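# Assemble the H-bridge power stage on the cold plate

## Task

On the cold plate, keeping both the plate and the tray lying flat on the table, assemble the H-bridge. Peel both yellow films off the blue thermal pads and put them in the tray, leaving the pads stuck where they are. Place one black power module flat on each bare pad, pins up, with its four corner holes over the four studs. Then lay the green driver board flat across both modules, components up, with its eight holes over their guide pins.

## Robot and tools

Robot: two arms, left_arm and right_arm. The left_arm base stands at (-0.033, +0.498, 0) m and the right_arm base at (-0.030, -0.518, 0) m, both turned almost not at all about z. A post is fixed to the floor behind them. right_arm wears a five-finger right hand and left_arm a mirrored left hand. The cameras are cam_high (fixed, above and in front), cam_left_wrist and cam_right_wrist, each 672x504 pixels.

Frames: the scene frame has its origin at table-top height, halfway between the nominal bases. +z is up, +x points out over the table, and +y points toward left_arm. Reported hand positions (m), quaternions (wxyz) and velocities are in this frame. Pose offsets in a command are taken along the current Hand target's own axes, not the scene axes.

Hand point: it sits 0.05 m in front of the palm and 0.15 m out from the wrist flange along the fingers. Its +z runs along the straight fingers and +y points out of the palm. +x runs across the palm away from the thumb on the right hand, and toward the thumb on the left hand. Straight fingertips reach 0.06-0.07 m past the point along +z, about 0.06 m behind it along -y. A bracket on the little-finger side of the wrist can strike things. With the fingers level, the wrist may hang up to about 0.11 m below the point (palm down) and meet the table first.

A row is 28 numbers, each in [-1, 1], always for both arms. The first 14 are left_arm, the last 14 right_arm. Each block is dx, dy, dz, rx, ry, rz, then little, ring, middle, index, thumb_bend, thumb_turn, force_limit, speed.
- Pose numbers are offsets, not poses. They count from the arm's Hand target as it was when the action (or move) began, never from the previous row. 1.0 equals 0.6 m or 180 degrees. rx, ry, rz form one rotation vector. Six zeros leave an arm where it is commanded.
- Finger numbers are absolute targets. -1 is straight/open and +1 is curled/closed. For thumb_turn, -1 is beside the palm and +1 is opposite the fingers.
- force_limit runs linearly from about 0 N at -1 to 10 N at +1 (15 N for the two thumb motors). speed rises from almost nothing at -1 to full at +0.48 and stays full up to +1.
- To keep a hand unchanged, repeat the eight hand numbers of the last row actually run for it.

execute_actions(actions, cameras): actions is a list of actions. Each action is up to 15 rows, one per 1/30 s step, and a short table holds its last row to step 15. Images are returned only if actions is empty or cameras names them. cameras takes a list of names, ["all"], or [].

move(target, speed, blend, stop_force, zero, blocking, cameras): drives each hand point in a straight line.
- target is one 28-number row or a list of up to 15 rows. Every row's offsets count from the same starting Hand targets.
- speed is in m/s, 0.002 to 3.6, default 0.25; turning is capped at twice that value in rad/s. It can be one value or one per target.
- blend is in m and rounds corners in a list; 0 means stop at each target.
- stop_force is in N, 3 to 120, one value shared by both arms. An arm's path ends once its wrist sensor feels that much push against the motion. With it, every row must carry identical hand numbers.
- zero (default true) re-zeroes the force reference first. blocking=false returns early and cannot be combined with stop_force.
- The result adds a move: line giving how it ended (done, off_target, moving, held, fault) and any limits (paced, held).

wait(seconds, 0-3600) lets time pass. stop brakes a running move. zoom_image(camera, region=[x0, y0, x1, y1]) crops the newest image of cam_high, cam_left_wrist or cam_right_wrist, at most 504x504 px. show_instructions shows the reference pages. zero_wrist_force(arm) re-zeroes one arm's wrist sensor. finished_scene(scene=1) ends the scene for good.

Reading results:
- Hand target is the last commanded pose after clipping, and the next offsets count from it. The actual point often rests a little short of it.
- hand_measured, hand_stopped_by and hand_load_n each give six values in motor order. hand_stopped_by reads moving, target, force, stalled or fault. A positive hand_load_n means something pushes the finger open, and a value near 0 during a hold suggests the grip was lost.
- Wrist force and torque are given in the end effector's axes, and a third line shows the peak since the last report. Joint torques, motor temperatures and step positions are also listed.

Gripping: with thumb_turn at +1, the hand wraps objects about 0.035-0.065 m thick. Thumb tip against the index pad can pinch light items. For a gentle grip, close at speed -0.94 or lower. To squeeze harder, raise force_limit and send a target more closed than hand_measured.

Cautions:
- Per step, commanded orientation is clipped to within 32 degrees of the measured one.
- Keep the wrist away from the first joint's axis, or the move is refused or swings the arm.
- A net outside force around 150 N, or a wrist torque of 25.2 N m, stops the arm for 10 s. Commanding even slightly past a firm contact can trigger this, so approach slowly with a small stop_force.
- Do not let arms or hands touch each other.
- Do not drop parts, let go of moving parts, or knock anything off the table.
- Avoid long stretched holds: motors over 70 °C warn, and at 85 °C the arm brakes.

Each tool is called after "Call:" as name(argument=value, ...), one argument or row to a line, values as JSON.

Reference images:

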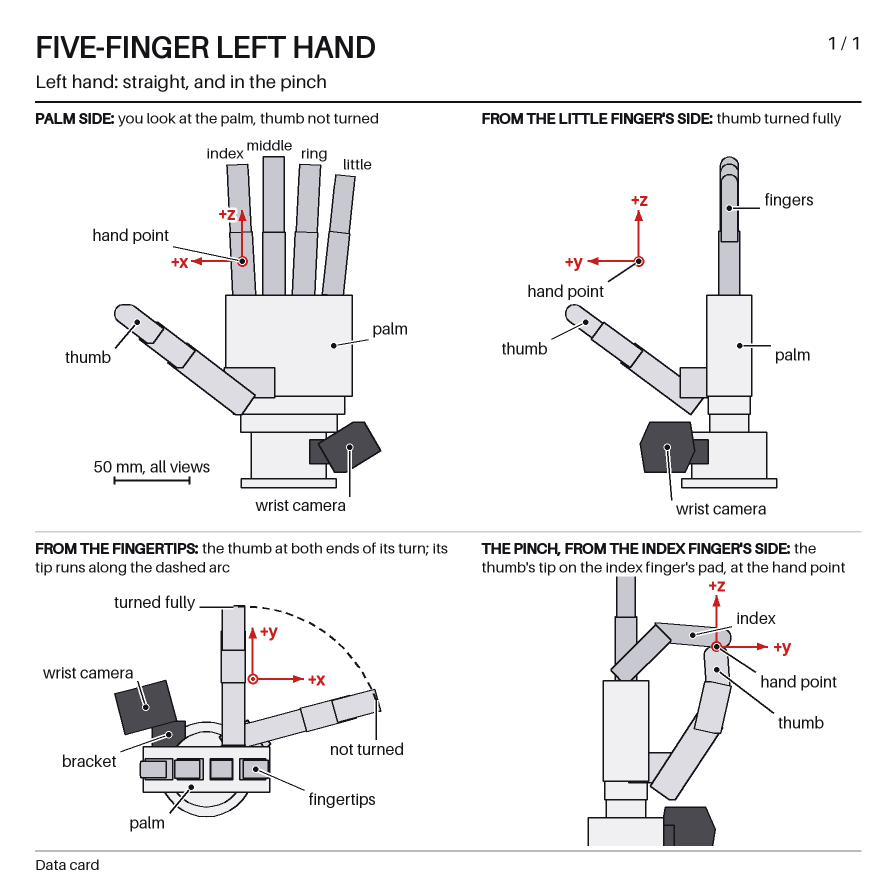

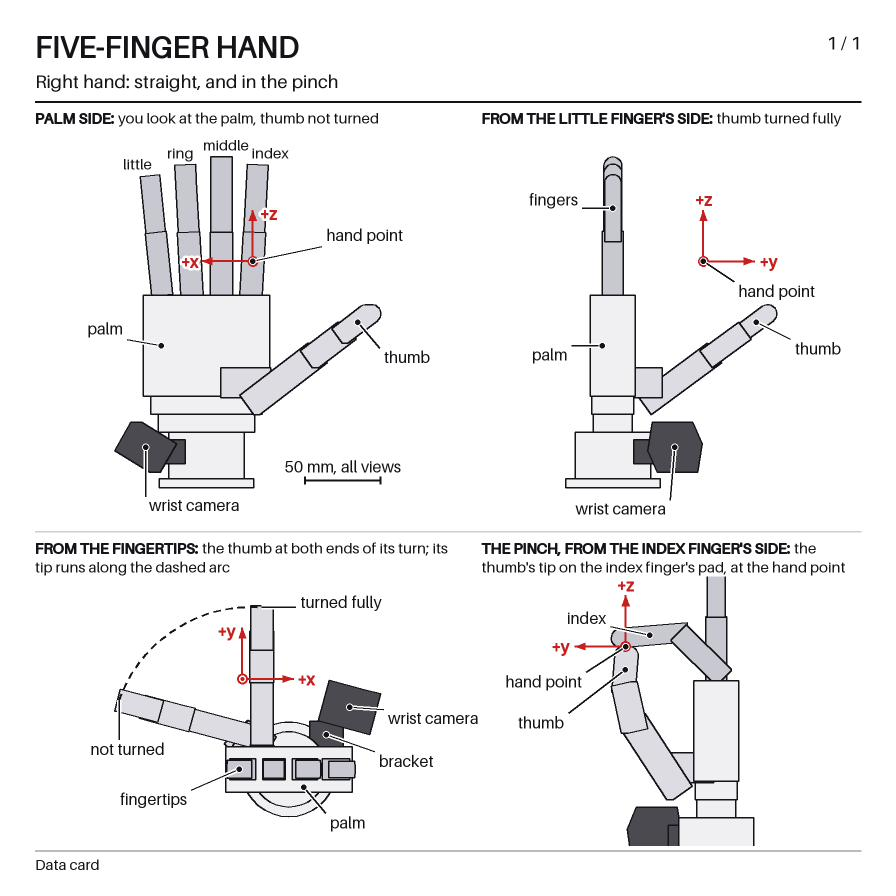

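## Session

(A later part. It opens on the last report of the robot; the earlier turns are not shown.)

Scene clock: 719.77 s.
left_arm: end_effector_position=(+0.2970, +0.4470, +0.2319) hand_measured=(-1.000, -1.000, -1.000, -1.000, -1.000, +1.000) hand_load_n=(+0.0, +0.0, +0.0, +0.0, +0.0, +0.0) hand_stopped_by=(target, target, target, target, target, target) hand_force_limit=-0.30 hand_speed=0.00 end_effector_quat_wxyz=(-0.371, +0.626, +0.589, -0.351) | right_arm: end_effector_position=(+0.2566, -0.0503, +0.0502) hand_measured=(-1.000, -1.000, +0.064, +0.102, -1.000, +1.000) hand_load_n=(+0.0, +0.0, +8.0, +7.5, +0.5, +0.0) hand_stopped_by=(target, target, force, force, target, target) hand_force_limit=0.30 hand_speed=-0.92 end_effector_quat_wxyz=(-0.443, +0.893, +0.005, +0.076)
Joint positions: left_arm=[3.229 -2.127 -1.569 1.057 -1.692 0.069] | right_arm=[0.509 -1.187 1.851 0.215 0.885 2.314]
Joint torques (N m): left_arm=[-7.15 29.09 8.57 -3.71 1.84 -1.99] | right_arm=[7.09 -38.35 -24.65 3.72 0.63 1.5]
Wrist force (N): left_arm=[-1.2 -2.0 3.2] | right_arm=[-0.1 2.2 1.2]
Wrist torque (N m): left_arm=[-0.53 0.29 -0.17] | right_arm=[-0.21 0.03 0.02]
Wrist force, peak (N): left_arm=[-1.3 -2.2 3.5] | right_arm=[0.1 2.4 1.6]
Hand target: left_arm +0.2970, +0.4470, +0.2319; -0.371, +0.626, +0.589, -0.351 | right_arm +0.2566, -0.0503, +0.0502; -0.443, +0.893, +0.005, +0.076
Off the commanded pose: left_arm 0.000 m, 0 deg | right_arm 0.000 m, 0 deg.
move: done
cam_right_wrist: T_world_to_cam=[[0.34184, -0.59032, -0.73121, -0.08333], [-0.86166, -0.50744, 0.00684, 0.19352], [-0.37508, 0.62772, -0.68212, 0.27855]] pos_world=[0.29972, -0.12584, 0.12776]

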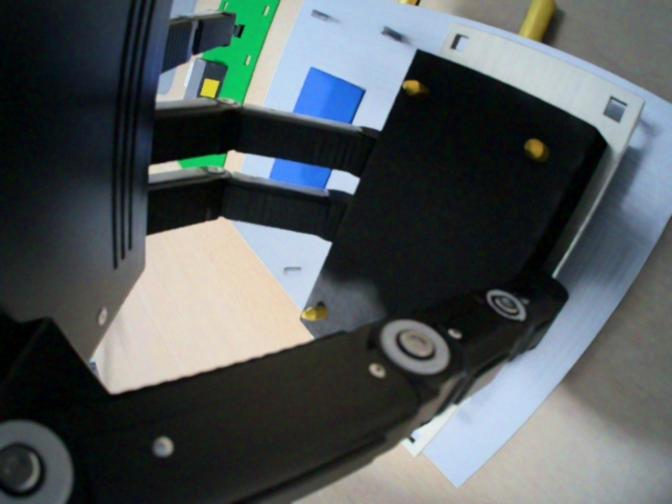

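Call:
move(
  target=[0,0,0,0,0,0,-1,-1,-1,-1,-1,1,-0.3,0,-0.0044,0.0127,0.0101,0,0,0,-1,-1,0.36,0.36,-1,1,0.3,-0.92],
  speed=0.008,
  stop_force=3,
  cameras=["cam_right_wrist"],
)

Call:
zoom_image(
  camera="cam_right_wrist",
  region=[590, 80, 670, 160],
)

Call:
zoom_image(
  camera="cam_right_wrist",
  region=[430, 10, 510, 80],
)

Scene clock: 748.30 s.
left_arm: end_effector_position=(+0.2970, +0.4470, +0.2319) hand_measured=(-1.000, -1.000, -1.000, -1.000, -1.000, +1.000) hand_load_n=(+0.0, +0.0, +0.0, +0.0, +0.0, +0.0) hand_stopped_by=(target, target, target, target, target, target) hand_force_limit=-0.30 hand_speed=0.00 end_effector_quat_wxyz=(-0.371, +0.626, +0.589, -0.351) | right_arm: end_effector_position=(+0.2560, -0.0501, +0.0450) hand_measured=(-1.000, -1.000, +0.064, +0.102, -1.000, +1.000) hand_load_n=(+0.0, +0.0, +8.0, +7.5, +0.5, +0.0) hand_stopped_by=(target, target, force, force, target, target) hand_force_limit=0.30 hand_speed=-0.92 end_effector_quat_wxyz=(-0.443, +0.893, +0.005, +0.076)
Joint positions: left_arm=[3.229 -2.127 -1.569 1.057 -1.692 0.069] | right_arm=[0.51 -1.18 1.857 0.201 0.886 2.316]
Joint torques (N m): left_arm=[-7.58 29.26 9.21 -3.62 1.88 -1.96] | right_arm=[-7.76 -37.88 -23.82 2.31 -0.31 -1.36]
Wrist force (N): left_arm=[-1.4 -1.9 3.0] | right_arm=[0.1 2.4 1.0]
Wrist torque (N m): left_arm=[-0.52 0.31 -0.17] | right_arm=[-0.14 0.03 -0.09]
Wrist force, peak (N): left_arm=[-1.3 -2.4 3.5] | right_arm=[1.3 -5.8 -4.2]
Hand target: left_arm +0.2970, +0.4470, +0.2319; -0.371, +0.626, +0.589, -0.351 | right_arm +0.2560, -0.0501, +0.0450; -0.443, +0.893, +0.005, +0.076 (not the last commanded pose)
Off the commanded pose: left_arm 0.000 m, 0 deg | right_arm 0.005 m, 0 deg.
move: contact (right_arm)
cam_right_wrist: T_world_to_cam=[[0.34184, -0.59032, -0.73121, -0.08686], [-0.86166, -0.50744, 0.00684, 0.19309], [-0.37508, 0.62772, -0.68212, 0.27472]] pos_world=[0.29912, -0.12574, 0.12255]

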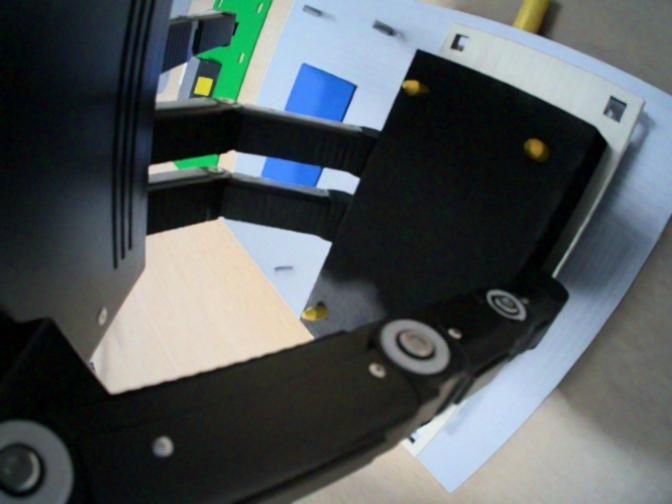

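Scaled by 6.300 from the camera's image (finer frame: 960x720).

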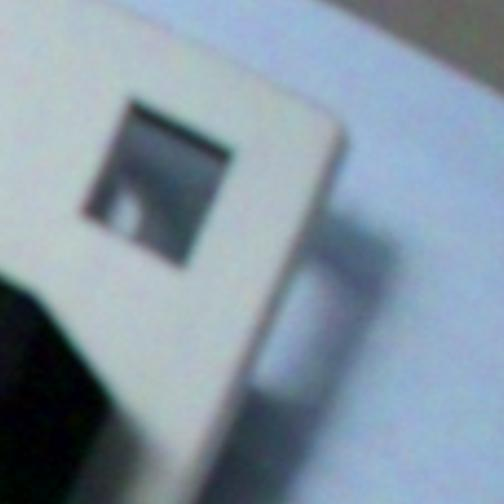

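Scaled by 6.300 from the camera's image (finer frame: 960x720).

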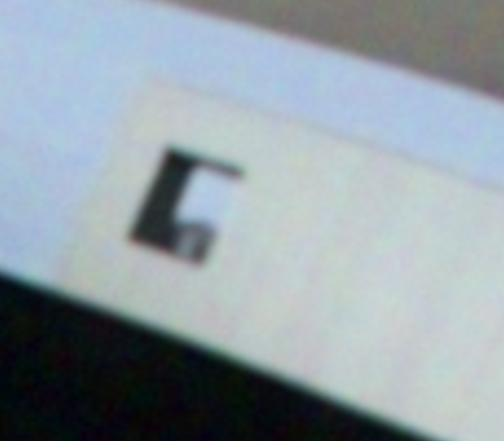

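Call:
zoom_image(
  camera="cam_right_wrist",
  region=[596, 90, 636, 130],
)

Call:
zoom_image(
  camera="cam_right_wrist",
  region=[440, 25, 480, 60],
)

Call:
zoom_image(
  camera="cam_right_wrist",
  region=[395, 420, 435, 460],
)

Scaled by 12.600 from the camera's image (finer frame: 960x720).

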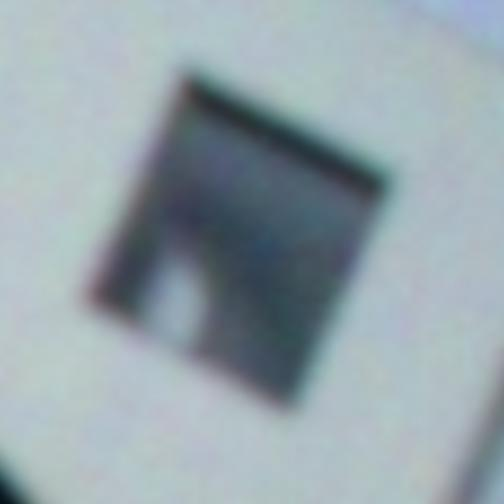

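Scaled by 12.600 from the camera's image (finer frame: 960x720).

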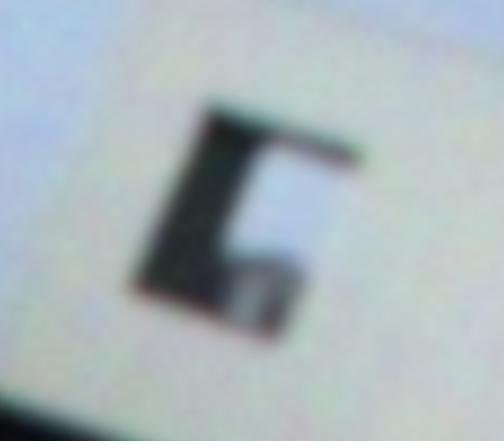

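Scaled by 12.600 from the camera's image (finer frame: 960x720).

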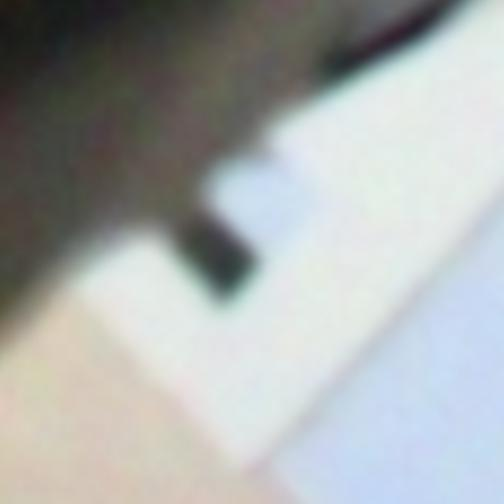

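Call:
move(
  target=[
    [0,0,0,0,0,0,-1,-1,-1,-1,-1,1,-0.3,0,-0.0008,-0.0033,0.0002,0,0,0,-1,-1,0.36,0.36,-1,1,0.3,-0.92],
    [0,0,0,0,0,0,-1,-1,-1,-1,-1,1,-0.3,0,-0.0025,0.0065,0.0077,0,0,0,-1,-1,0.36,0.36,-1,1,0.3,-0.92],
  ],
  speed=0.008,
  stop_force=3,
  cameras=["cam_right_wrist"],
)

Call:
zoom_image(
  camera="cam_right_wrist",
  region=[596, 90, 636, 130],
)

Call:
zoom_image(
  camera="cam_right_wrist",
  region=[440, 25, 480, 60],
)

Scene clock: 770.23 s.
left_arm: end_effector_position=(+0.2970, +0.4470, +0.2319) hand_measured=(-1.000, -1.000, -1.000, -1.000, -1.000, +1.000) hand_load_n=(+0.0, +0.0, +0.0, +0.0, +0.0, +0.0) hand_stopped_by=(target, target, target, target, target, target) hand_force_limit=-0.30 hand_speed=0.00 end_effector_quat_wxyz=(-0.371, +0.626, +0.589, -0.351) | right_arm: end_effector_position=(+0.2554, -0.0487, +0.0441) hand_measured=(-1.000, -1.000, +0.064, +0.102, -1.000, +1.000) hand_load_n=(+0.0, +0.0, +7.5, +7.5, +0.5, +0.0) hand_stopped_by=(target, target, force, force, target, target) hand_force_limit=0.30 hand_speed=-0.92 end_effector_quat_wxyz=(-0.443, +0.893, +0.005, +0.076)
Joint positions: left_arm=[3.229 -2.127 -1.569 1.057 -1.692 0.069] | right_arm=[0.514 -1.178 1.856 0.197 0.888 2.319]
Joint torques (N m): left_arm=[-6.59 29.88 8.47 -3.44 1.87 -1.85] | right_arm=[-0.78 -37.61 -24.49 3.03 -0.34 1.73]
Wrist force (N): left_arm=[-1.2 -1.7 2.9] | right_arm=[-0.6 2.6 1.1]
Wrist torque (N m): left_arm=[-0.48 0.28 -0.17] | right_arm=[-0.13 0.06 -0.09]
Wrist force, peak (N): left_arm=[-1.4 -2.0 3.5] | right_arm=[-0.4 -6.4 -4.8]
Hand target: left_arm +0.2970, +0.4470, +0.2319; -0.371, +0.626, +0.589, -0.351 | right_arm +0.2554, -0.0487, +0.0441; -0.443, +0.893, +0.005, +0.076 (not the last commanded pose)
Off the commanded pose: left_arm 0.000 m, 0 deg | right_arm 0.005 m, 0 deg.
move: contact (right_arm); path passed 1 of 2 targets
cam_right_wrist: T_world_to_cam=[[0.34184, -0.59032, -0.73121, -0.08646], [-0.86166, -0.50744, 0.00684, 0.19321], [-0.37508, 0.62772, -0.68212, 0.27297]] pos_world=[0.29842, -0.12434, 0.12165]

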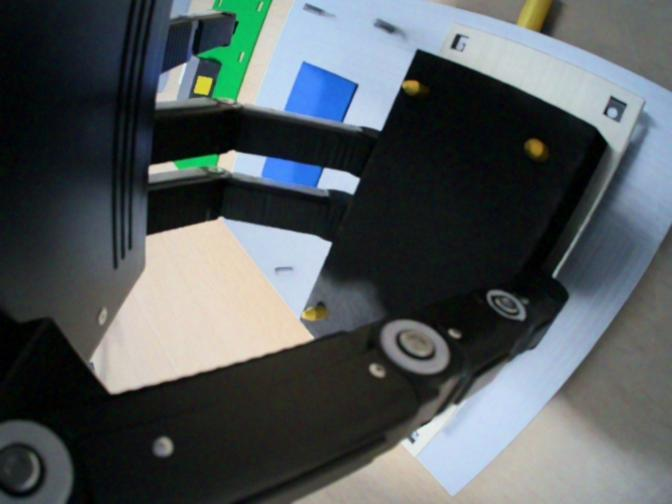

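Scaled by 12.600 from the camera's image (finer frame: 960x720).

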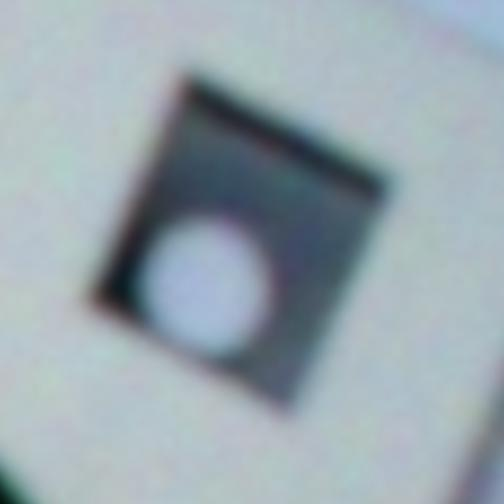

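Scaled by 12.600 from the camera's image (finer frame: 960x720).

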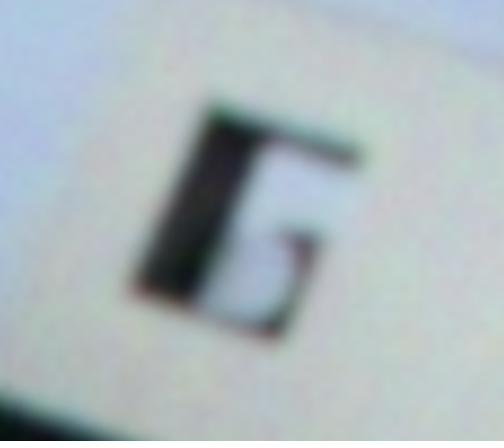

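Call:
move(
  target=[
    [0,0,0,0,0,0,-1,-1,-1,-1,-1,1,-0.3,0,-0.0008,-0.003,-0.0003,0,0,0,-1,-1,0.36,0.36,-1,1,0.3,-0.92],
    [0,0,0,0,0,0,-1,-1,-1,-1,-1,1,-0.3,0,-0.0028,0.0081,0.0081,0,0,0,-1,-1,0.36,0.36,-1,1,0.3,-0.92],
  ],
  speed=0.008,
  stop_force=3,
  cameras=["cam_right_wrist"],
)

Call:
zoom_image(
  camera="cam_right_wrist",
  region=[596, 90, 636, 130],
)

Call:
zoom_image(
  camera="cam_right_wrist",
  region=[440, 25, 480, 60],
)

Scene clock: 796.00 s.
left_arm: end_effector_position=(+0.2970, +0.4470, +0.2319) hand_measured=(-1.000, -1.000, -1.000, -1.000, -1.000, +1.000) hand_load_n=(+0.0, +0.0, -0.5, +0.0, +0.0, +0.0) hand_stopped_by=(target, target, target, target, target, target) hand_force_limit=-0.30 hand_speed=0.00 end_effector_quat_wxyz=(-0.371, +0.626, +0.589, -0.351) | right_arm: end_effector_position=(+0.2547, -0.0477, +0.0371) hand_measured=(-1.000, -1.000, +0.064, +0.102, -1.000, +1.000) hand_load_n=(+0.0, +0.0, +8.0, +7.5, +0.5, +0.0) hand_stopped_by=(target, target, force, force, target, target) hand_force_limit=0.30 hand_speed=-0.92 end_effector_quat_wxyz=(-0.443, +0.893, +0.005, +0.076)
Joint positions: left_arm=[3.229 -2.127 -1.569 1.057 -1.692 0.069] | right_arm=[0.517 -1.167 1.862 0.179 0.89 2.322]
Joint torques (N m): left_arm=[-7.21 29.96 9.63 -3.49 1.8 -1.96] | right_arm=[-7.43 -37.81 -22.78 3.68 -2.27 1]
Wrist force (N): left_arm=[-1.2 -1.8 3.4] | right_arm=[0.3 2.5 1.3]
Wrist torque (N m): left_arm=[-0.51 0.29 -0.18] | right_arm=[-0.18 -0.03 -0.07]
Wrist force, peak (N): left_arm=[-1.4 -2.1 3.5] | right_arm=[0.3 2.8 1.4]
Hand target: left_arm +0.2970, +0.4470, +0.2319; -0.371, +0.626, +0.589, -0.351 | right_arm +0.2547, -0.0477, +0.0371; -0.443, +0.893, +0.005, +0.076
Off the commanded pose: left_arm 0.000 m, 0 deg | right_arm 0.000 m, 0 deg.
move: done
cam_right_wrist: T_world_to_cam=[[0.34184, -0.59032, -0.73121, -0.09078], [-0.86166, -0.50744, 0.00684, 0.19324], [-0.37508, 0.62772, -0.68212, 0.26734]] pos_world=[0.29782, -0.12334, 0.11466]

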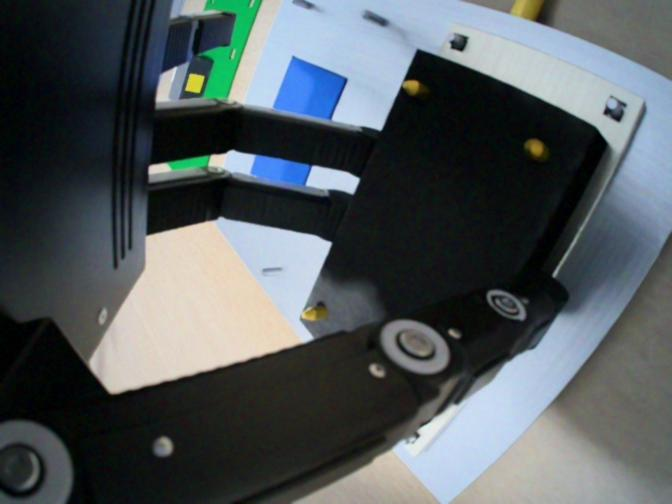

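Scaled by 12.600 from the camera's image (finer frame: 960x720).

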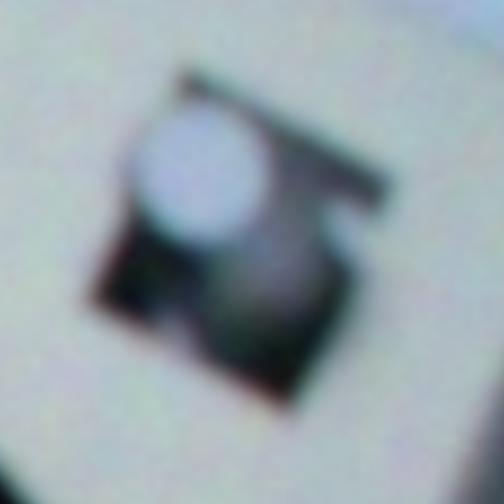

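Scaled by 12.600 from the camera's image (finer frame: 960x720).

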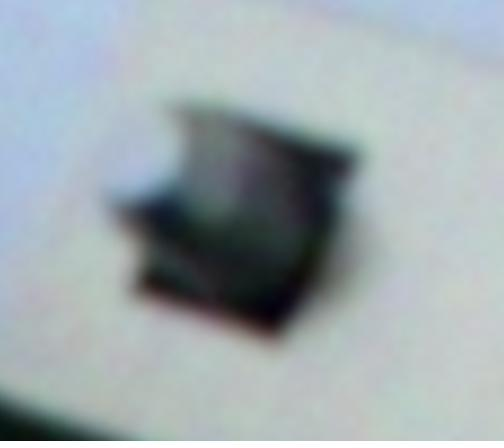

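Call:
move(
  target=[0,0,0,0,0,0,-1,-1,-1,-1,-1,1,-0.3,0,-0.0009,0.0053,0.004,0,0,0,-1,-1,0.36,0.36,-1,1,0.3,-0.92],
  speed=0.005,
  stop_force=4,
  cameras=["cam_right_wrist"],
)

Call:
zoom_image(
  camera="cam_right_wrist",
  region=[440, 20, 640, 140],
)

Scene clock: 802.10 s.
left_arm: end_effector_position=(+0.2970, +0.4470, +0.2319) hand_measured=(-1.000, -1.000, -1.000, -1.000, -1.000, +1.000) hand_load_n=(-0.5, +0.0, +0.0, -0.5, +0.0, +0.0) hand_stopped_by=(target, target, target, target, target, target) hand_force_limit=-0.30 hand_speed=0.00 end_effector_quat_wxyz=(-0.371, +0.626, +0.589, -0.351) | right_arm: end_effector_position=(+0.2547, -0.0477, +0.0369) hand_measured=(-1.000, -1.000, +0.064, +0.102, -1.000, +1.000) hand_load_n=(+0.0, -0.5, +8.0, +7.5, +0.5, +0.0) hand_stopped_by=(target, target, force, force, target, target) hand_force_limit=0.30 hand_speed=-0.92 end_effector_quat_wxyz=(-0.443, +0.893, +0.005, +0.076)
Joint positions: left_arm=[3.229 -2.127 -1.569 1.057 -1.692 0.069] | right_arm=[0.517 -1.166 1.862 0.179 0.89 2.322]
Joint torques (N m): left_arm=[-7.58 30.23 9.64 -3.53 1.82 -1.92] | right_arm=[-5.26 -36.84 -22.88 3.18 1.14 1.42]
Wrist force (N): left_arm=[-1.3 -1.8 3.5] | right_arm=[-0.1 -1.6 -2.0]
Wrist torque (N m): left_arm=[-0.54 0.32 -0.18] | right_arm=[-0.37 0.08 -0.14]
Wrist force, peak (N): left_arm=[-1.5 -1.8 3.5] | right_arm=[-1.0 -7.4 -6.7]
Hand target: left_arm +0.2970, +0.4470, +0.2319; -0.371, +0.626, +0.589, -0.351 | right_arm +0.2547, -0.0477, +0.0369; -0.443, +0.893, +0.005, +0.076 (not the last commanded pose)
Off the commanded pose: left_arm 0.000 m, 0 deg | right_arm 0.004 m, 0 deg.
move: contact (right_arm)
cam_right_wrist: T_world_to_cam=[[0.34184, -0.59032, -0.73121, -0.09093], [-0.86166, -0.50744, 0.00684, 0.19325], [-0.37508, 0.62772, -0.68212, 0.2672]] pos_world=[0.29782, -0.12334, 0.11446]

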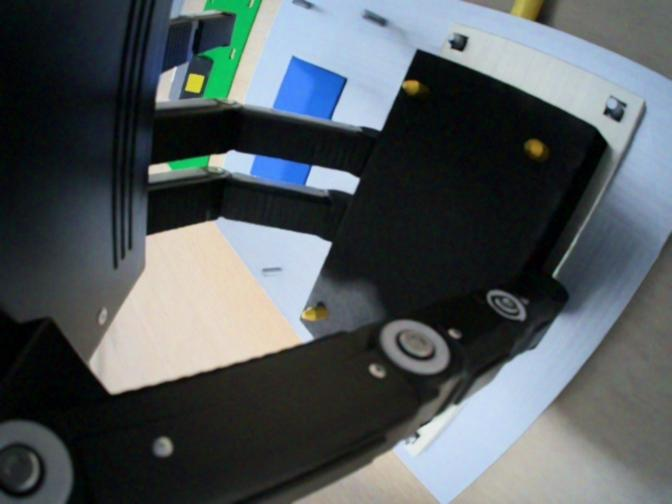

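Scaled by 2.520 from the camera's image (finer frame: 960x720).

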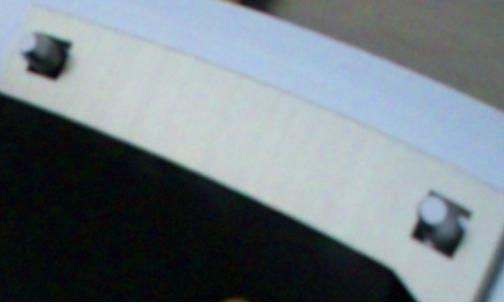

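Call:
move(
  target=[0,0,0,0,0,0,-1,-1,-1,-1,-1,1,-0.3,0,0,0,0,0,0,0,-1,-1,-0.3,-0.3,-1,1,0.3,-0.8],
  speed=0.01,
)

Call:
move(
  target=[
    [0,0,0,0,0,0,-1,-1,-1,-1,-1,1,-0.3,0,0,0.004,-0.0053,0,0,0,-1,-1,-0.3,-0.3,-1,1,0.3,-0.8],
    [0,0,0,0,0,0,-1,-1,-1,-1,-1,1,-0.3,0,0.0187,-0.1014,-0.0846,0,0,0,-1,-1,-0.3,-0.3,-1,1,0.3,-0.8],
  ],
  speed=[0.01,0.05],
  cameras=["cam_right_wrist","cam_high"],
)

Scene clock: 816.70 s.
left_arm: end_effector_position=(+0.2970, +0.4470, +0.2319) hand_measured=(-1.000, -1.000, -1.000, -1.000, -1.000, +1.000) hand_load_n=(-0.5, +0.0, +0.0, +0.0, +0.0, +0.0) hand_stopped_by=(target, target, target, target, target, target) hand_force_limit=-0.30 hand_speed=0.00 end_effector_quat_wxyz=(-0.371, +0.626, +0.589, -0.351) | right_arm: end_effector_position=(+0.2547, -0.0477, +0.0369) hand_measured=(-1.000, -1.000, -0.300, -0.300, -1.000, +1.000) hand_load_n=(+0.0, +0.0, -0.5, +0.0, +0.5, +0.0) hand_stopped_by=(target, target, target, target, target, target) hand_force_limit=0.30 hand_speed=-0.80 end_effector_quat_wxyz=(-0.443, +0.893, +0.005, +0.076)
Joint positions: left_arm=[3.229 -2.127 -1.569 1.057 -1.692 0.069] | right_arm=[0.517 -1.166 1.862 0.179 0.89 2.322]
Joint torques (N m): left_arm=[-7.91 29.62 9.36 -3.41 1.92 -1.95] | right_arm=[9.25 -34.26 -22.8 -0.8 0.28 1.45]
Wrist force (N): left_arm=[-1.3 -1.8 3.1] | right_arm=[0.8 2.0 -7.2]
Wrist torque (N m): left_arm=[-0.51 0.30 -0.17] | right_arm=[-0.27 0.13 -0.10]
Wrist force, peak (N): left_arm=[-1.5 -2.0 3.5] | right_arm=[0.4 1.7 -7.9]
Hand target: left_arm +0.2970, +0.4470, +0.2319; -0.371, +0.626, +0.589, -0.351 | right_arm +0.2547, -0.0477, +0.0369; -0.443, +0.893, +0.005, +0.076
Off the commanded pose: left_arm 0.000 m, 0 deg | right_arm 0.000 m, 0 deg.
move: done

Scene clock: 819.17 s.
left_arm: end_effector_position=(+0.2970, +0.4470, +0.2319) hand_measured=(-1.000, -1.000, -1.000, -1.000, -1.000, +1.000) hand_load_n=(+0.0, +0.0, +0.0, +0.0, +0.0, +0.0) hand_stopped_by=(target, target, target, target, target, target) hand_force_limit=-0.30 hand_speed=0.00 end_effector_quat_wxyz=(-0.371, +0.626, +0.589, -0.351) | right_arm: end_effector_position=(+0.2546, -0.0516, +0.1169) hand_measured=(-1.000, -1.000, -0.300, -0.300, -1.000, +1.000) hand_load_n=(+0.0, +0.0, +0.0, +0.0, +0.0, +0.0) hand_stopped_by=(target, target, target, target, target, target) hand_force_limit=0.30 hand_speed=-0.80 end_effector_quat_wxyz=(-0.443, +0.893, +0.004, +0.076)
Joint positions: left_arm=[3.229 -2.127 -1.569 1.057 -1.692 0.069] | right_arm=[0.508 -1.281 1.781 0.379 0.885 2.314]
Joint torques (N m): left_arm=[-7.61 30.04 8.86 -3.49 1.92 -1.87] | right_arm=[5.62 -20.19 -10.39 -1.19 0.6 -0.55]
Wrist force (N): left_arm=[-1.0 -1.9 3.0] | right_arm=[0.6 -1.0 -0.6]
Wrist torque (N m): left_arm=[-0.51 0.25 -0.16] | right_arm=[-0.40 -0.01 -0.10]
Wrist force, peak (N): left_arm=[-1.4 -2.1 3.5] | right_arm=[0.8 1.8 -7.3]
Hand target: left_arm +0.2970, +0.4470, +0.2319; -0.371, +0.626, +0.589, -0.351 | right_arm +0.2546, -0.0516, +0.1169; -0.443, +0.893, +0.005, +0.076
Off the commanded pose: left_arm 0.000 m, 0 deg | right_arm 0.000 m, 0 deg.
move: done
cam_right_wrist: T_world_to_cam=[[0.34184, -0.59029, -0.73123, -0.03469], [-0.86171, -0.50736, 0.00673, 0.19068], [-0.37497, 0.6278, -0.6821, 0.32416]] pos_world=[0.29772, -0.12724, 0.19445]
Images, in order (width x height): cam_high 672x504, cam_right_wrist 672x504.

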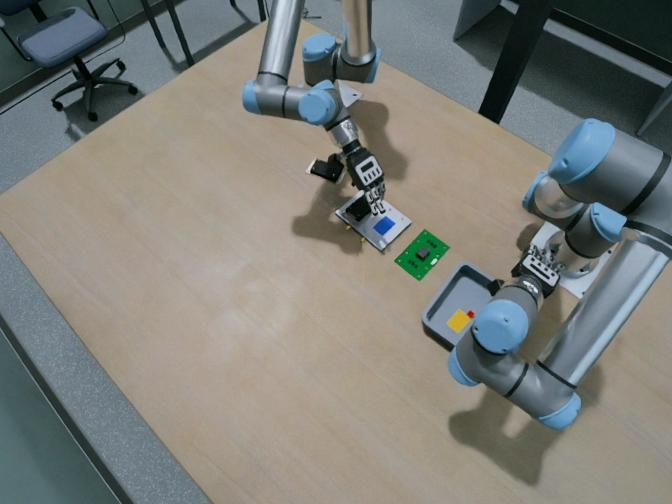

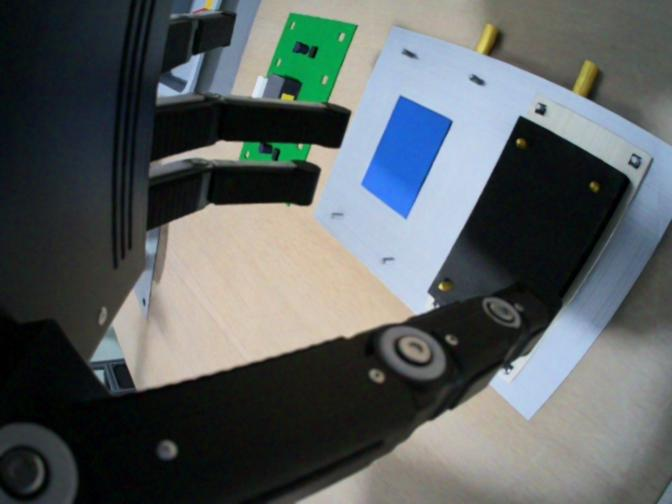

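Call:
move(
  target=[
    [0,0,0,0,0,0,-1,-1,-1,-1,-1,1,-0.3,0,0.1062,0.0277,-0.2442,0.0423,-0.2384,-0.1794,-1,-1,-0.3,-0.3,-1,1,0.3,-0.8],
    [0,0,0,0,0,0,-1,-1,-1,-1,-1,1,-0.3,0,-0.0723,0.2255,-0.325,0.0846,-0.4769,-0.3588,-1,-1,-0.3,-0.3,-1,1,0.3,-0.8],
  ],
  speed=0.25,
  blend=0.05,
  cameras=["cam_right_wrist","cam_high"],
)

Scene clock: 845.50 s.
left_arm: end_effector_position=(+0.2970, +0.4470, +0.2319) hand_measured=(-1.000, -1.000, -1.000, -1.000, -1.000, +1.000) hand_load_n=(+0.0, +0.0, +0.0, -0.5, +0.0, +0.5) hand_stopped_by=(target, target, target, target, target, target) hand_force_limit=-0.30 hand_speed=0.00 end_effector_quat_wxyz=(-0.371, +0.626, +0.589, -0.351) | right_arm: end_effector_position=(+0.1962, -0.2856, +0.1201) hand_measured=(-1.000, -1.000, -0.300, -0.300, -1.000, +1.000) hand_load_n=(+0.0, +0.0, +0.0, +0.0, +0.0, +0.0) hand_stopped_by=(target, target, target, target, target, target) hand_force_limit=0.30 hand_speed=-0.80 end_effector_quat_wxyz=(-0.321, +0.518, +0.727, -0.316)
Joint positions: left_arm=[3.229 -2.127 -1.569 1.057 -1.692 0.069] | right_arm=[0.351 -0.984 1.762 1.719 1.425 -0.066]
Joint torques (N m): left_arm=[-7.15 29.42 9.68 -3.37 1.88 -1.75] | right_arm=[-7.63 -29.09 -15.74 5.4 1.12 -0.05]
Wrist force (N): left_arm=[-1.1 -1.9 3.4] | right_arm=[0.5 -0.9 -1.2]
Wrist torque (N m): left_arm=[-0.54 0.28 -0.16] | right_arm=[-0.34 0.04 -0.19]
Wrist force, peak (N): left_arm=[-1.3 -2.1 3.6] | right_arm=[1.2 -1.2 -1.4]
Hand target: left_arm +0.2970, +0.4470, +0.2319; -0.371, +0.626, +0.589, -0.351 | right_arm +0.1962, -0.2857, +0.1201; -0.321, +0.518, +0.727, -0.316
Off the commanded pose: left_arm 0.000 m, 0 deg | right_arm 0.000 m, 0 deg.
move: done
cam_right_wrist: T_world_to_cam=[[0.45005, 0.51114, -0.73225, 0.14292], [0.75446, -0.65633, 0.00556, -0.33796], [-0.47775, -0.55495, -0.68102, 0.13351]] pos_world=[0.25444, -0.22077, 0.19745]
Images, in order (width x height): cam_high 672x504, cam_right_wrist 672x504.

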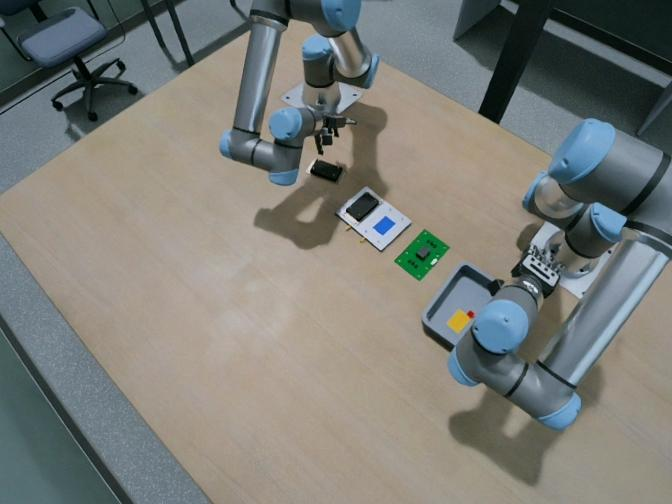

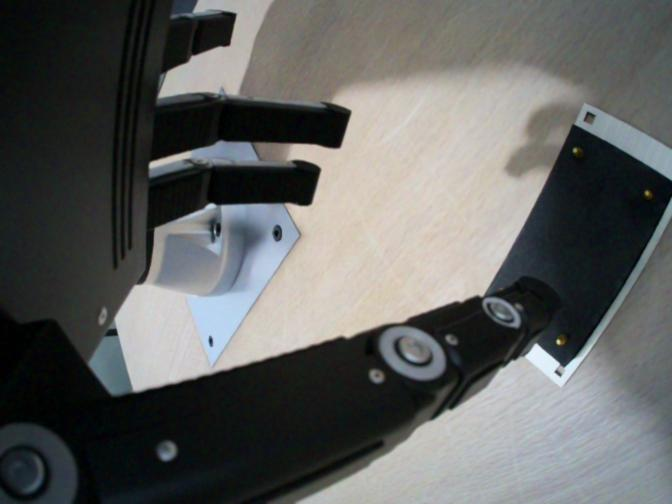

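Call:
zoom_image(
  camera="cam_right_wrist",
  region=[472, 80, 672, 240],
)

Call:
zoom_image(
  camera="cam_right_wrist",
  region=[480, 240, 680, 400],
)

Scaled by 2.520 from the camera's image (finer frame: 960x720).

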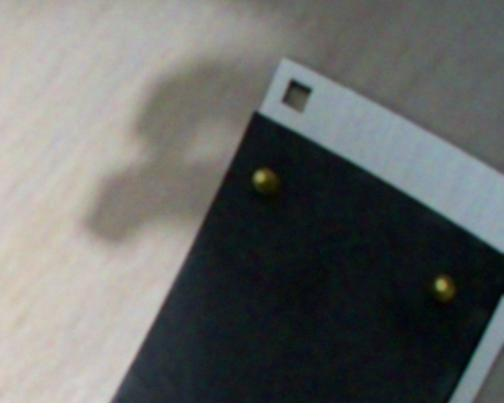

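Invalid region (480, 240, 680, 400): it reaches outside that camera's 672x504 image.

Call:
zoom_image(
  camera="cam_right_wrist",
  region=[472, 240, 672, 400],
)

Scaled by 2.520 from the camera's image (finer frame: 960x720).

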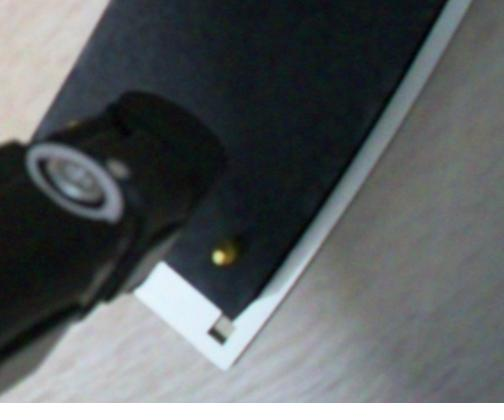

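Call:
move(
  target=[0,0,0,0,0,0,-1,-1,-1,-1,-1,1,-0.3,0,0.0026,0.0825,0.031,0.0012,-0.0066,-0.0049,-1,-1,-0.3,-0.3,-1,1,0.3,-0.8],
  speed=0.1,
  cameras=["cam_right_wrist","cam_high"],
)

Call:
zoom_image(
  camera="cam_right_wrist",
  region=[442, 40, 672, 240],
)

Call:
zoom_image(
  camera="cam_right_wrist",
  region=[442, 240, 672, 440],
)

Scene clock: 875.93 s.
left_arm: end_effector_position=(+0.2970, +0.4470, +0.2319) hand_measured=(-1.000, -1.000, -1.000, -1.000, -1.000, +1.000) hand_load_n=(-0.5, -0.5, +0.0, +0.0, +0.0, +0.0) hand_stopped_by=(target, target, target, target, target, target) hand_force_limit=-0.30 hand_speed=0.00 end_effector_quat_wxyz=(-0.371, +0.626, +0.589, -0.351) | right_arm: end_effector_position=(+0.2083, -0.2735, +0.0701) hand_measured=(-1.000, -1.000, -0.300, -0.300, -1.000, +1.000) hand_load_n=(+0.0, +0.0, -0.5, +0.0, +0.0, +0.0) hand_stopped_by=(target, target, target, target, target, target) hand_force_limit=0.30 hand_speed=-0.80 end_effector_quat_wxyz=(-0.317, +0.508, +0.734, -0.320)
Joint positions: left_arm=[3.229 -2.127 -1.569 1.057 -1.692 0.069] | right_arm=[0.376 -0.865 1.717 1.646 1.426 -0.067]
Joint torques (N m): left_arm=[-6.36 28.69 9.72 -3.24 1.8 -1.75] | right_arm=[-7.42 -32.54 -3.53 4.98 0.62 -0.55]
Wrist force (N): left_arm=[-1.2 -2.0 3.0] | right_arm=[0.9 -1.0 -1.0]
Wrist torque (N m): left_arm=[-0.53 0.28 -0.16] | right_arm=[-0.35 -0.03 -0.04]
Wrist force, peak (N): left_arm=[-1.5 -1.9 3.6] | right_arm=[0.3 -1.6 -1.6]
Hand target: left_arm +0.2970, +0.4470, +0.2319; -0.371, +0.626, +0.589, -0.351 | right_arm +0.2083, -0.2735, +0.0700; -0.317, +0.508, +0.734, -0.320
Off the commanded pose: left_arm 0.000 m, 0 deg | right_arm 0.000 m, 0 deg.
move: done
cam_right_wrist: T_world_to_cam=[[0.43638, 0.52277, -0.73232, 0.10068], [0.77156, -0.63613, 0.00566, -0.33688], [-0.46289, -0.5675, -0.68094, 0.10547]] pos_world=[0.26481, -0.20708, 0.14746]
Images, in order (width x height): cam_high 672x504, cam_right_wrist 672x504.

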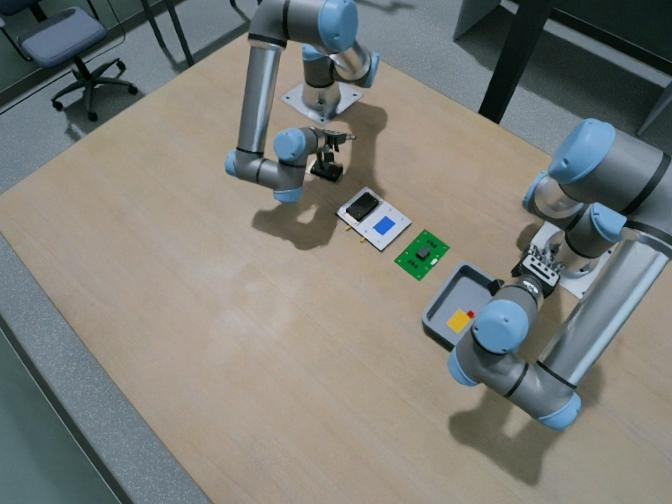

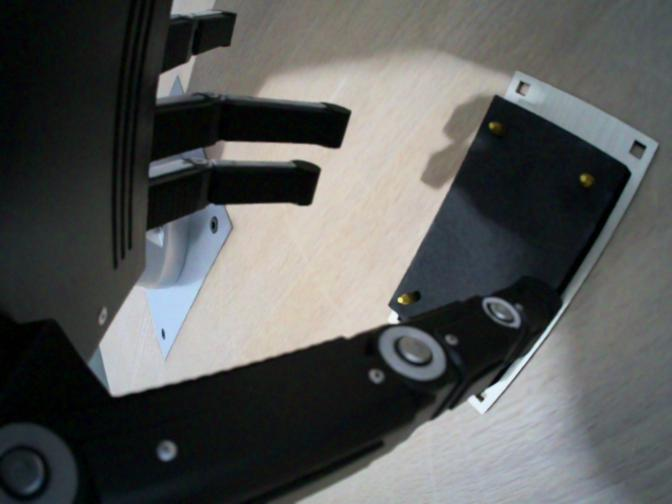

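Scaled by 2.191 from the camera's image (finer frame: 960x720).

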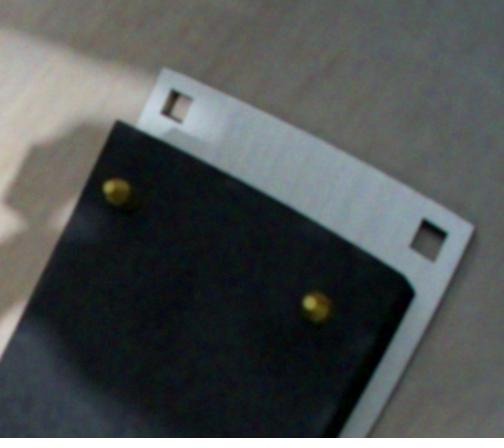

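Scaled by 2.191 from the camera's image (finer frame: 960x720).

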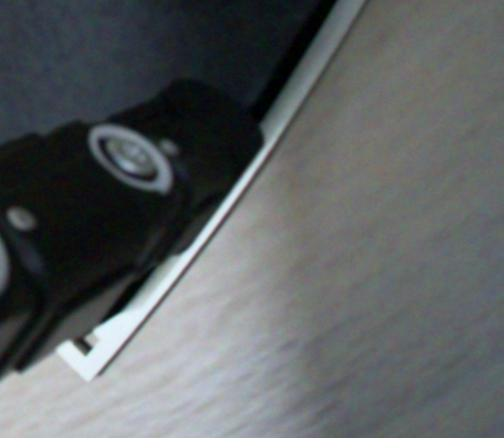

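Call:
move(
  target=[0,0,0,0,0,0,-1,-1,-1,-1,-1,1,-0.3,0,-0.0093,0.0623,0.0435,0,0,0,-1,-1,-0.3,-0.3,-1,1,0.3,-0.8],
  speed=0.02,
  stop_force=5,
  cameras=["cam_right_wrist"],
)

Call:
move(
  target=[0,0,0,0,0,0,-1,-1,-1,-1,-1,1,-0.3,0,0,0,0,0,0,0,-1,-1,0.35,0.35,-1,1,-0.2,-0.9],
  speed=0.02,
)

Call:
move(
  target=[0,0,0,0,0,0,-1,-1,-1,-1,-1,1,-0.3,0,0,0,0,0,0,0,-1,-1,0.36,0.36,-1,1,0.3,-0.92],
  speed=0.02,
  cameras=["cam_right_wrist"],
)

Scene clock: 893.93 s.
left_arm: end_effector_position=(+0.2970, +0.4470, +0.2319) hand_measured=(-1.000, -1.000, -1.000, -1.000, -1.000, +1.000) hand_load_n=(+0.0, +0.0, +0.0, +0.0, +0.0, +0.0) hand_stopped_by=(target, target, target, target, target, target) hand_force_limit=-0.30 hand_speed=0.00 end_effector_quat_wxyz=(-0.371, +0.626, +0.589, -0.351) | right_arm: end_effector_position=(+0.2096, -0.2722, +0.0241) hand_measured=(-1.000, -1.000, -0.300, -0.300, -1.000, +1.000) hand_load_n=(+0.0, -0.5, +0.0, +0.0, +0.0, +0.0) hand_stopped_by=(target, target, target, target, target, target) hand_force_limit=0.30 hand_speed=-0.80 end_effector_quat_wxyz=(-0.317, +0.508, +0.734, -0.320)
Joint positions: left_arm=[3.229 -2.127 -1.569 1.057 -1.692 0.069] | right_arm=[0.377 -0.778 1.713 1.562 1.425 -0.066]
Joint torques (N m): left_arm=[-7.16 28.77 9.85 -3.25 1.89 -1.6] | right_arm=[6.28 -44.94 -7.39 5.06 -1.63 1.47]
Wrist force (N): left_arm=[-1.2 -1.7 3.1] | right_arm=[1.0 -0.8 -1.2]
Wrist torque (N m): left_arm=[-0.48 0.29 -0.18] | right_arm=[-0.32 -0.03 -0.15]
Wrist force, peak (N): left_arm=[-1.2 -1.9 3.9] | right_arm=[1.2 -1.1 -1.2]
Hand target: left_arm +0.2970, +0.4470, +0.2319; -0.371, +0.626, +0.589, -0.351 | right_arm +0.2096, -0.2723, +0.0241; -0.317, +0.508, +0.734, -0.320
Off the commanded pose: left_arm 0.000 m, 0 deg | right_arm 0.000 m, 0 deg.
move: done
cam_right_wrist: T_world_to_cam=[[0.43632, 0.52266, -0.73242, 0.0658], [0.77148, -0.63623, 0.00557, -0.33685], [-0.46308, -0.56748, -0.68083, 0.07547]] pos_world=[0.26611, -0.20588, 0.10146]

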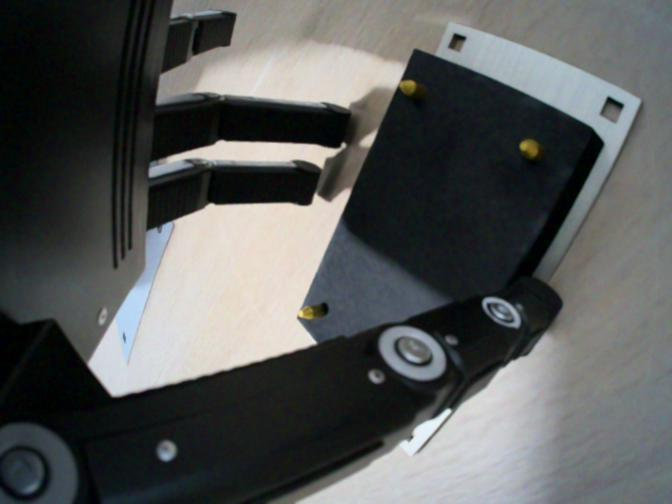

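Scene clock: 895.60 s.
left_arm: end_effector_position=(+0.2970, +0.4470, +0.2319) hand_measured=(-1.000, -1.000, -1.000, -1.000, -1.000, +1.000) hand_load_n=(+0.0, +0.0, +0.0, +0.0, +0.0, +0.0) hand_stopped_by=(target, target, target, target, target, target) hand_force_limit=-0.30 hand_speed=0.00 end_effector_quat_wxyz=(-0.371, +0.626, +0.589, -0.351) | right_arm: end_effector_position=(+0.2096, -0.2723, +0.0241) hand_measured=(-1.000, -1.000, +0.052, +0.090, -1.000, +1.000) hand_load_n=(+0.0, +0.0, +4.5, +5.5, +0.5, +0.0) hand_stopped_by=(target, target, force, force, target, target) hand_force_limit=-0.20 hand_speed=-0.90 end_effector_quat_wxyz=(-0.317, +0.508, +0.734, -0.320)
Joint positions: left_arm=[3.229 -2.127 -1.569 1.057 -1.692 0.069] | right_arm=[0.377 -0.778 1.713 1.562 1.425 -0.066]
Joint torques (N m): left_arm=[-7.2 28.72 10.41 -3.28 1.95 -1.66] | right_arm=[3.97 -47.41 -3.16 4.96 -0.54 0.95]
Wrist force (N): left_arm=[-1.1 -1.5 3.0] | right_arm=[0.7 0.3 0.3]
Wrist torque (N m): left_arm=[-0.45 0.26 -0.18] | right_arm=[-0.27 -0.03 -0.13]
Wrist force, peak (N): left_arm=[-1.1 -2.0 3.6] | right_arm=[1.1 -1.0 -1.2]
Hand target: left_arm +0.2970, +0.4470, +0.2319; -0.371, +0.626, +0.589, -0.351 | right_arm +0.2096, -0.2723, +0.0241; -0.317, +0.508, +0.734, -0.320
Off the commanded pose: left_arm 0.000 m, 0 deg | right_arm 0.000 m, 0 deg.
move: done

Scene clock: 896.10 s.
left_arm: end_effector_position=(+0.2970, +0.4470, +0.2319) hand_measured=(-1.000, -1.000, -1.000, -1.000, -1.000, +1.000) hand_load_n=(+0.0, +0.0, +0.0, +0.0, +0.0, +0.0) hand_stopped_by=(target, target, target, target, target, target) hand_force_limit=-0.30 hand_speed=0.00 end_effector_quat_wxyz=(-0.371, +0.626, +0.589, -0.351) | right_arm: end_effector_position=(+0.2096, -0.2723, +0.0241) hand_measured=(-1.000, -1.000, +0.066, +0.096, -1.000, +1.000) hand_load_n=(+0.0, +0.0, +8.0, +6.5, +0.5, +0.0) hand_stopped_by=(target, target, force, force, target, target) hand_force_limit=0.30 hand_speed=-0.92 end_effector_quat_wxyz=(-0.317, +0.508, +0.734, -0.320)
Joint positions: left_arm=[3.229 -2.127 -1.569 1.057 -1.692 0.069] | right_arm=[0.377 -0.778 1.713 1.562 1.425 -0.066]
Joint torques (N m): left_arm=[-6.62 28.06 10.15 -3.3 1.96 -1.54] | right_arm=[3.87 -46.55 -3.18 4.72 -0.39 0.79]
Wrist force (N): left_arm=[-1.1 -1.8 3.1] | right_arm=[0.7 0.2 0.5]
Wrist torque (N m): left_arm=[-0.50 0.27 -0.17] | right_arm=[-0.29 -0.04 -0.15]
Wrist force, peak (N): left_arm=[-1.4 -1.8 3.5] | right_arm=[0.7 0.1 0.7]
Hand target: left_arm +0.2970, +0.4470, +0.2319; -0.371, +0.626, +0.589, -0.351 | right_arm +0.2096, -0.2723, +0.0241; -0.317, +0.508, +0.734, -0.320
Off the commanded pose: left_arm 0.000 m, 0 deg | right_arm 0.000 m, 0 deg.
move: done
cam_right_wrist: T_world_to_cam=[[0.43632, 0.52266, -0.73242, 0.0658], [0.77148, -0.63623, 0.00557, -0.33685], [-0.46308, -0.56748, -0.68083, 0.07547]] pos_world=[0.26611, -0.20588, 0.10146]

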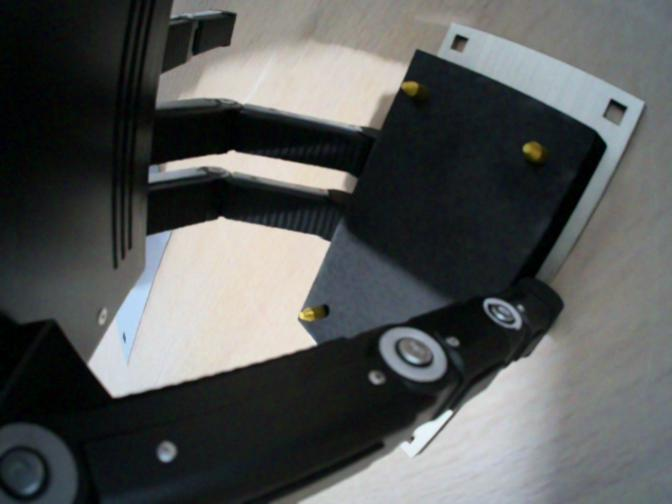

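Call:
zoom_image(
  camera="cam_right_wrist",
  region=[440, 20, 672, 200],
)

Call:
zoom_image(
  camera="cam_right_wrist",
  region=[390, 380, 470, 470],
)

Scaled by 2.172 from the camera's image (finer frame: 960x720).

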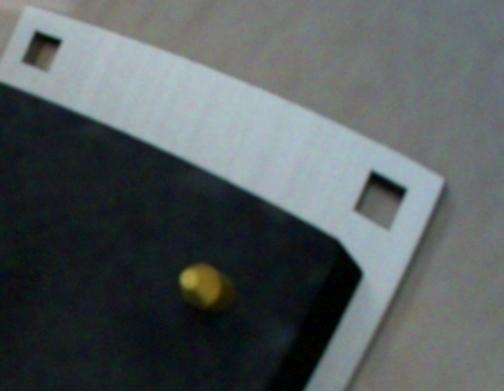

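Scaled by 5.600 from the camera's image (finer frame: 960x720).

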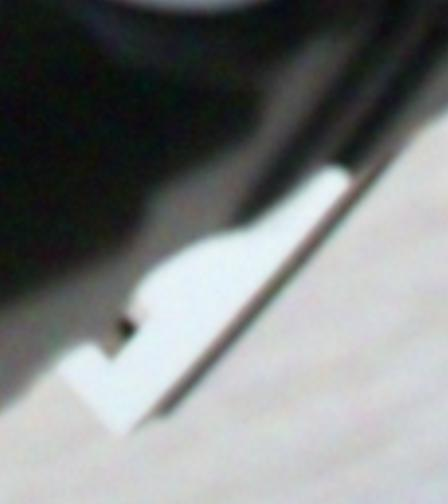

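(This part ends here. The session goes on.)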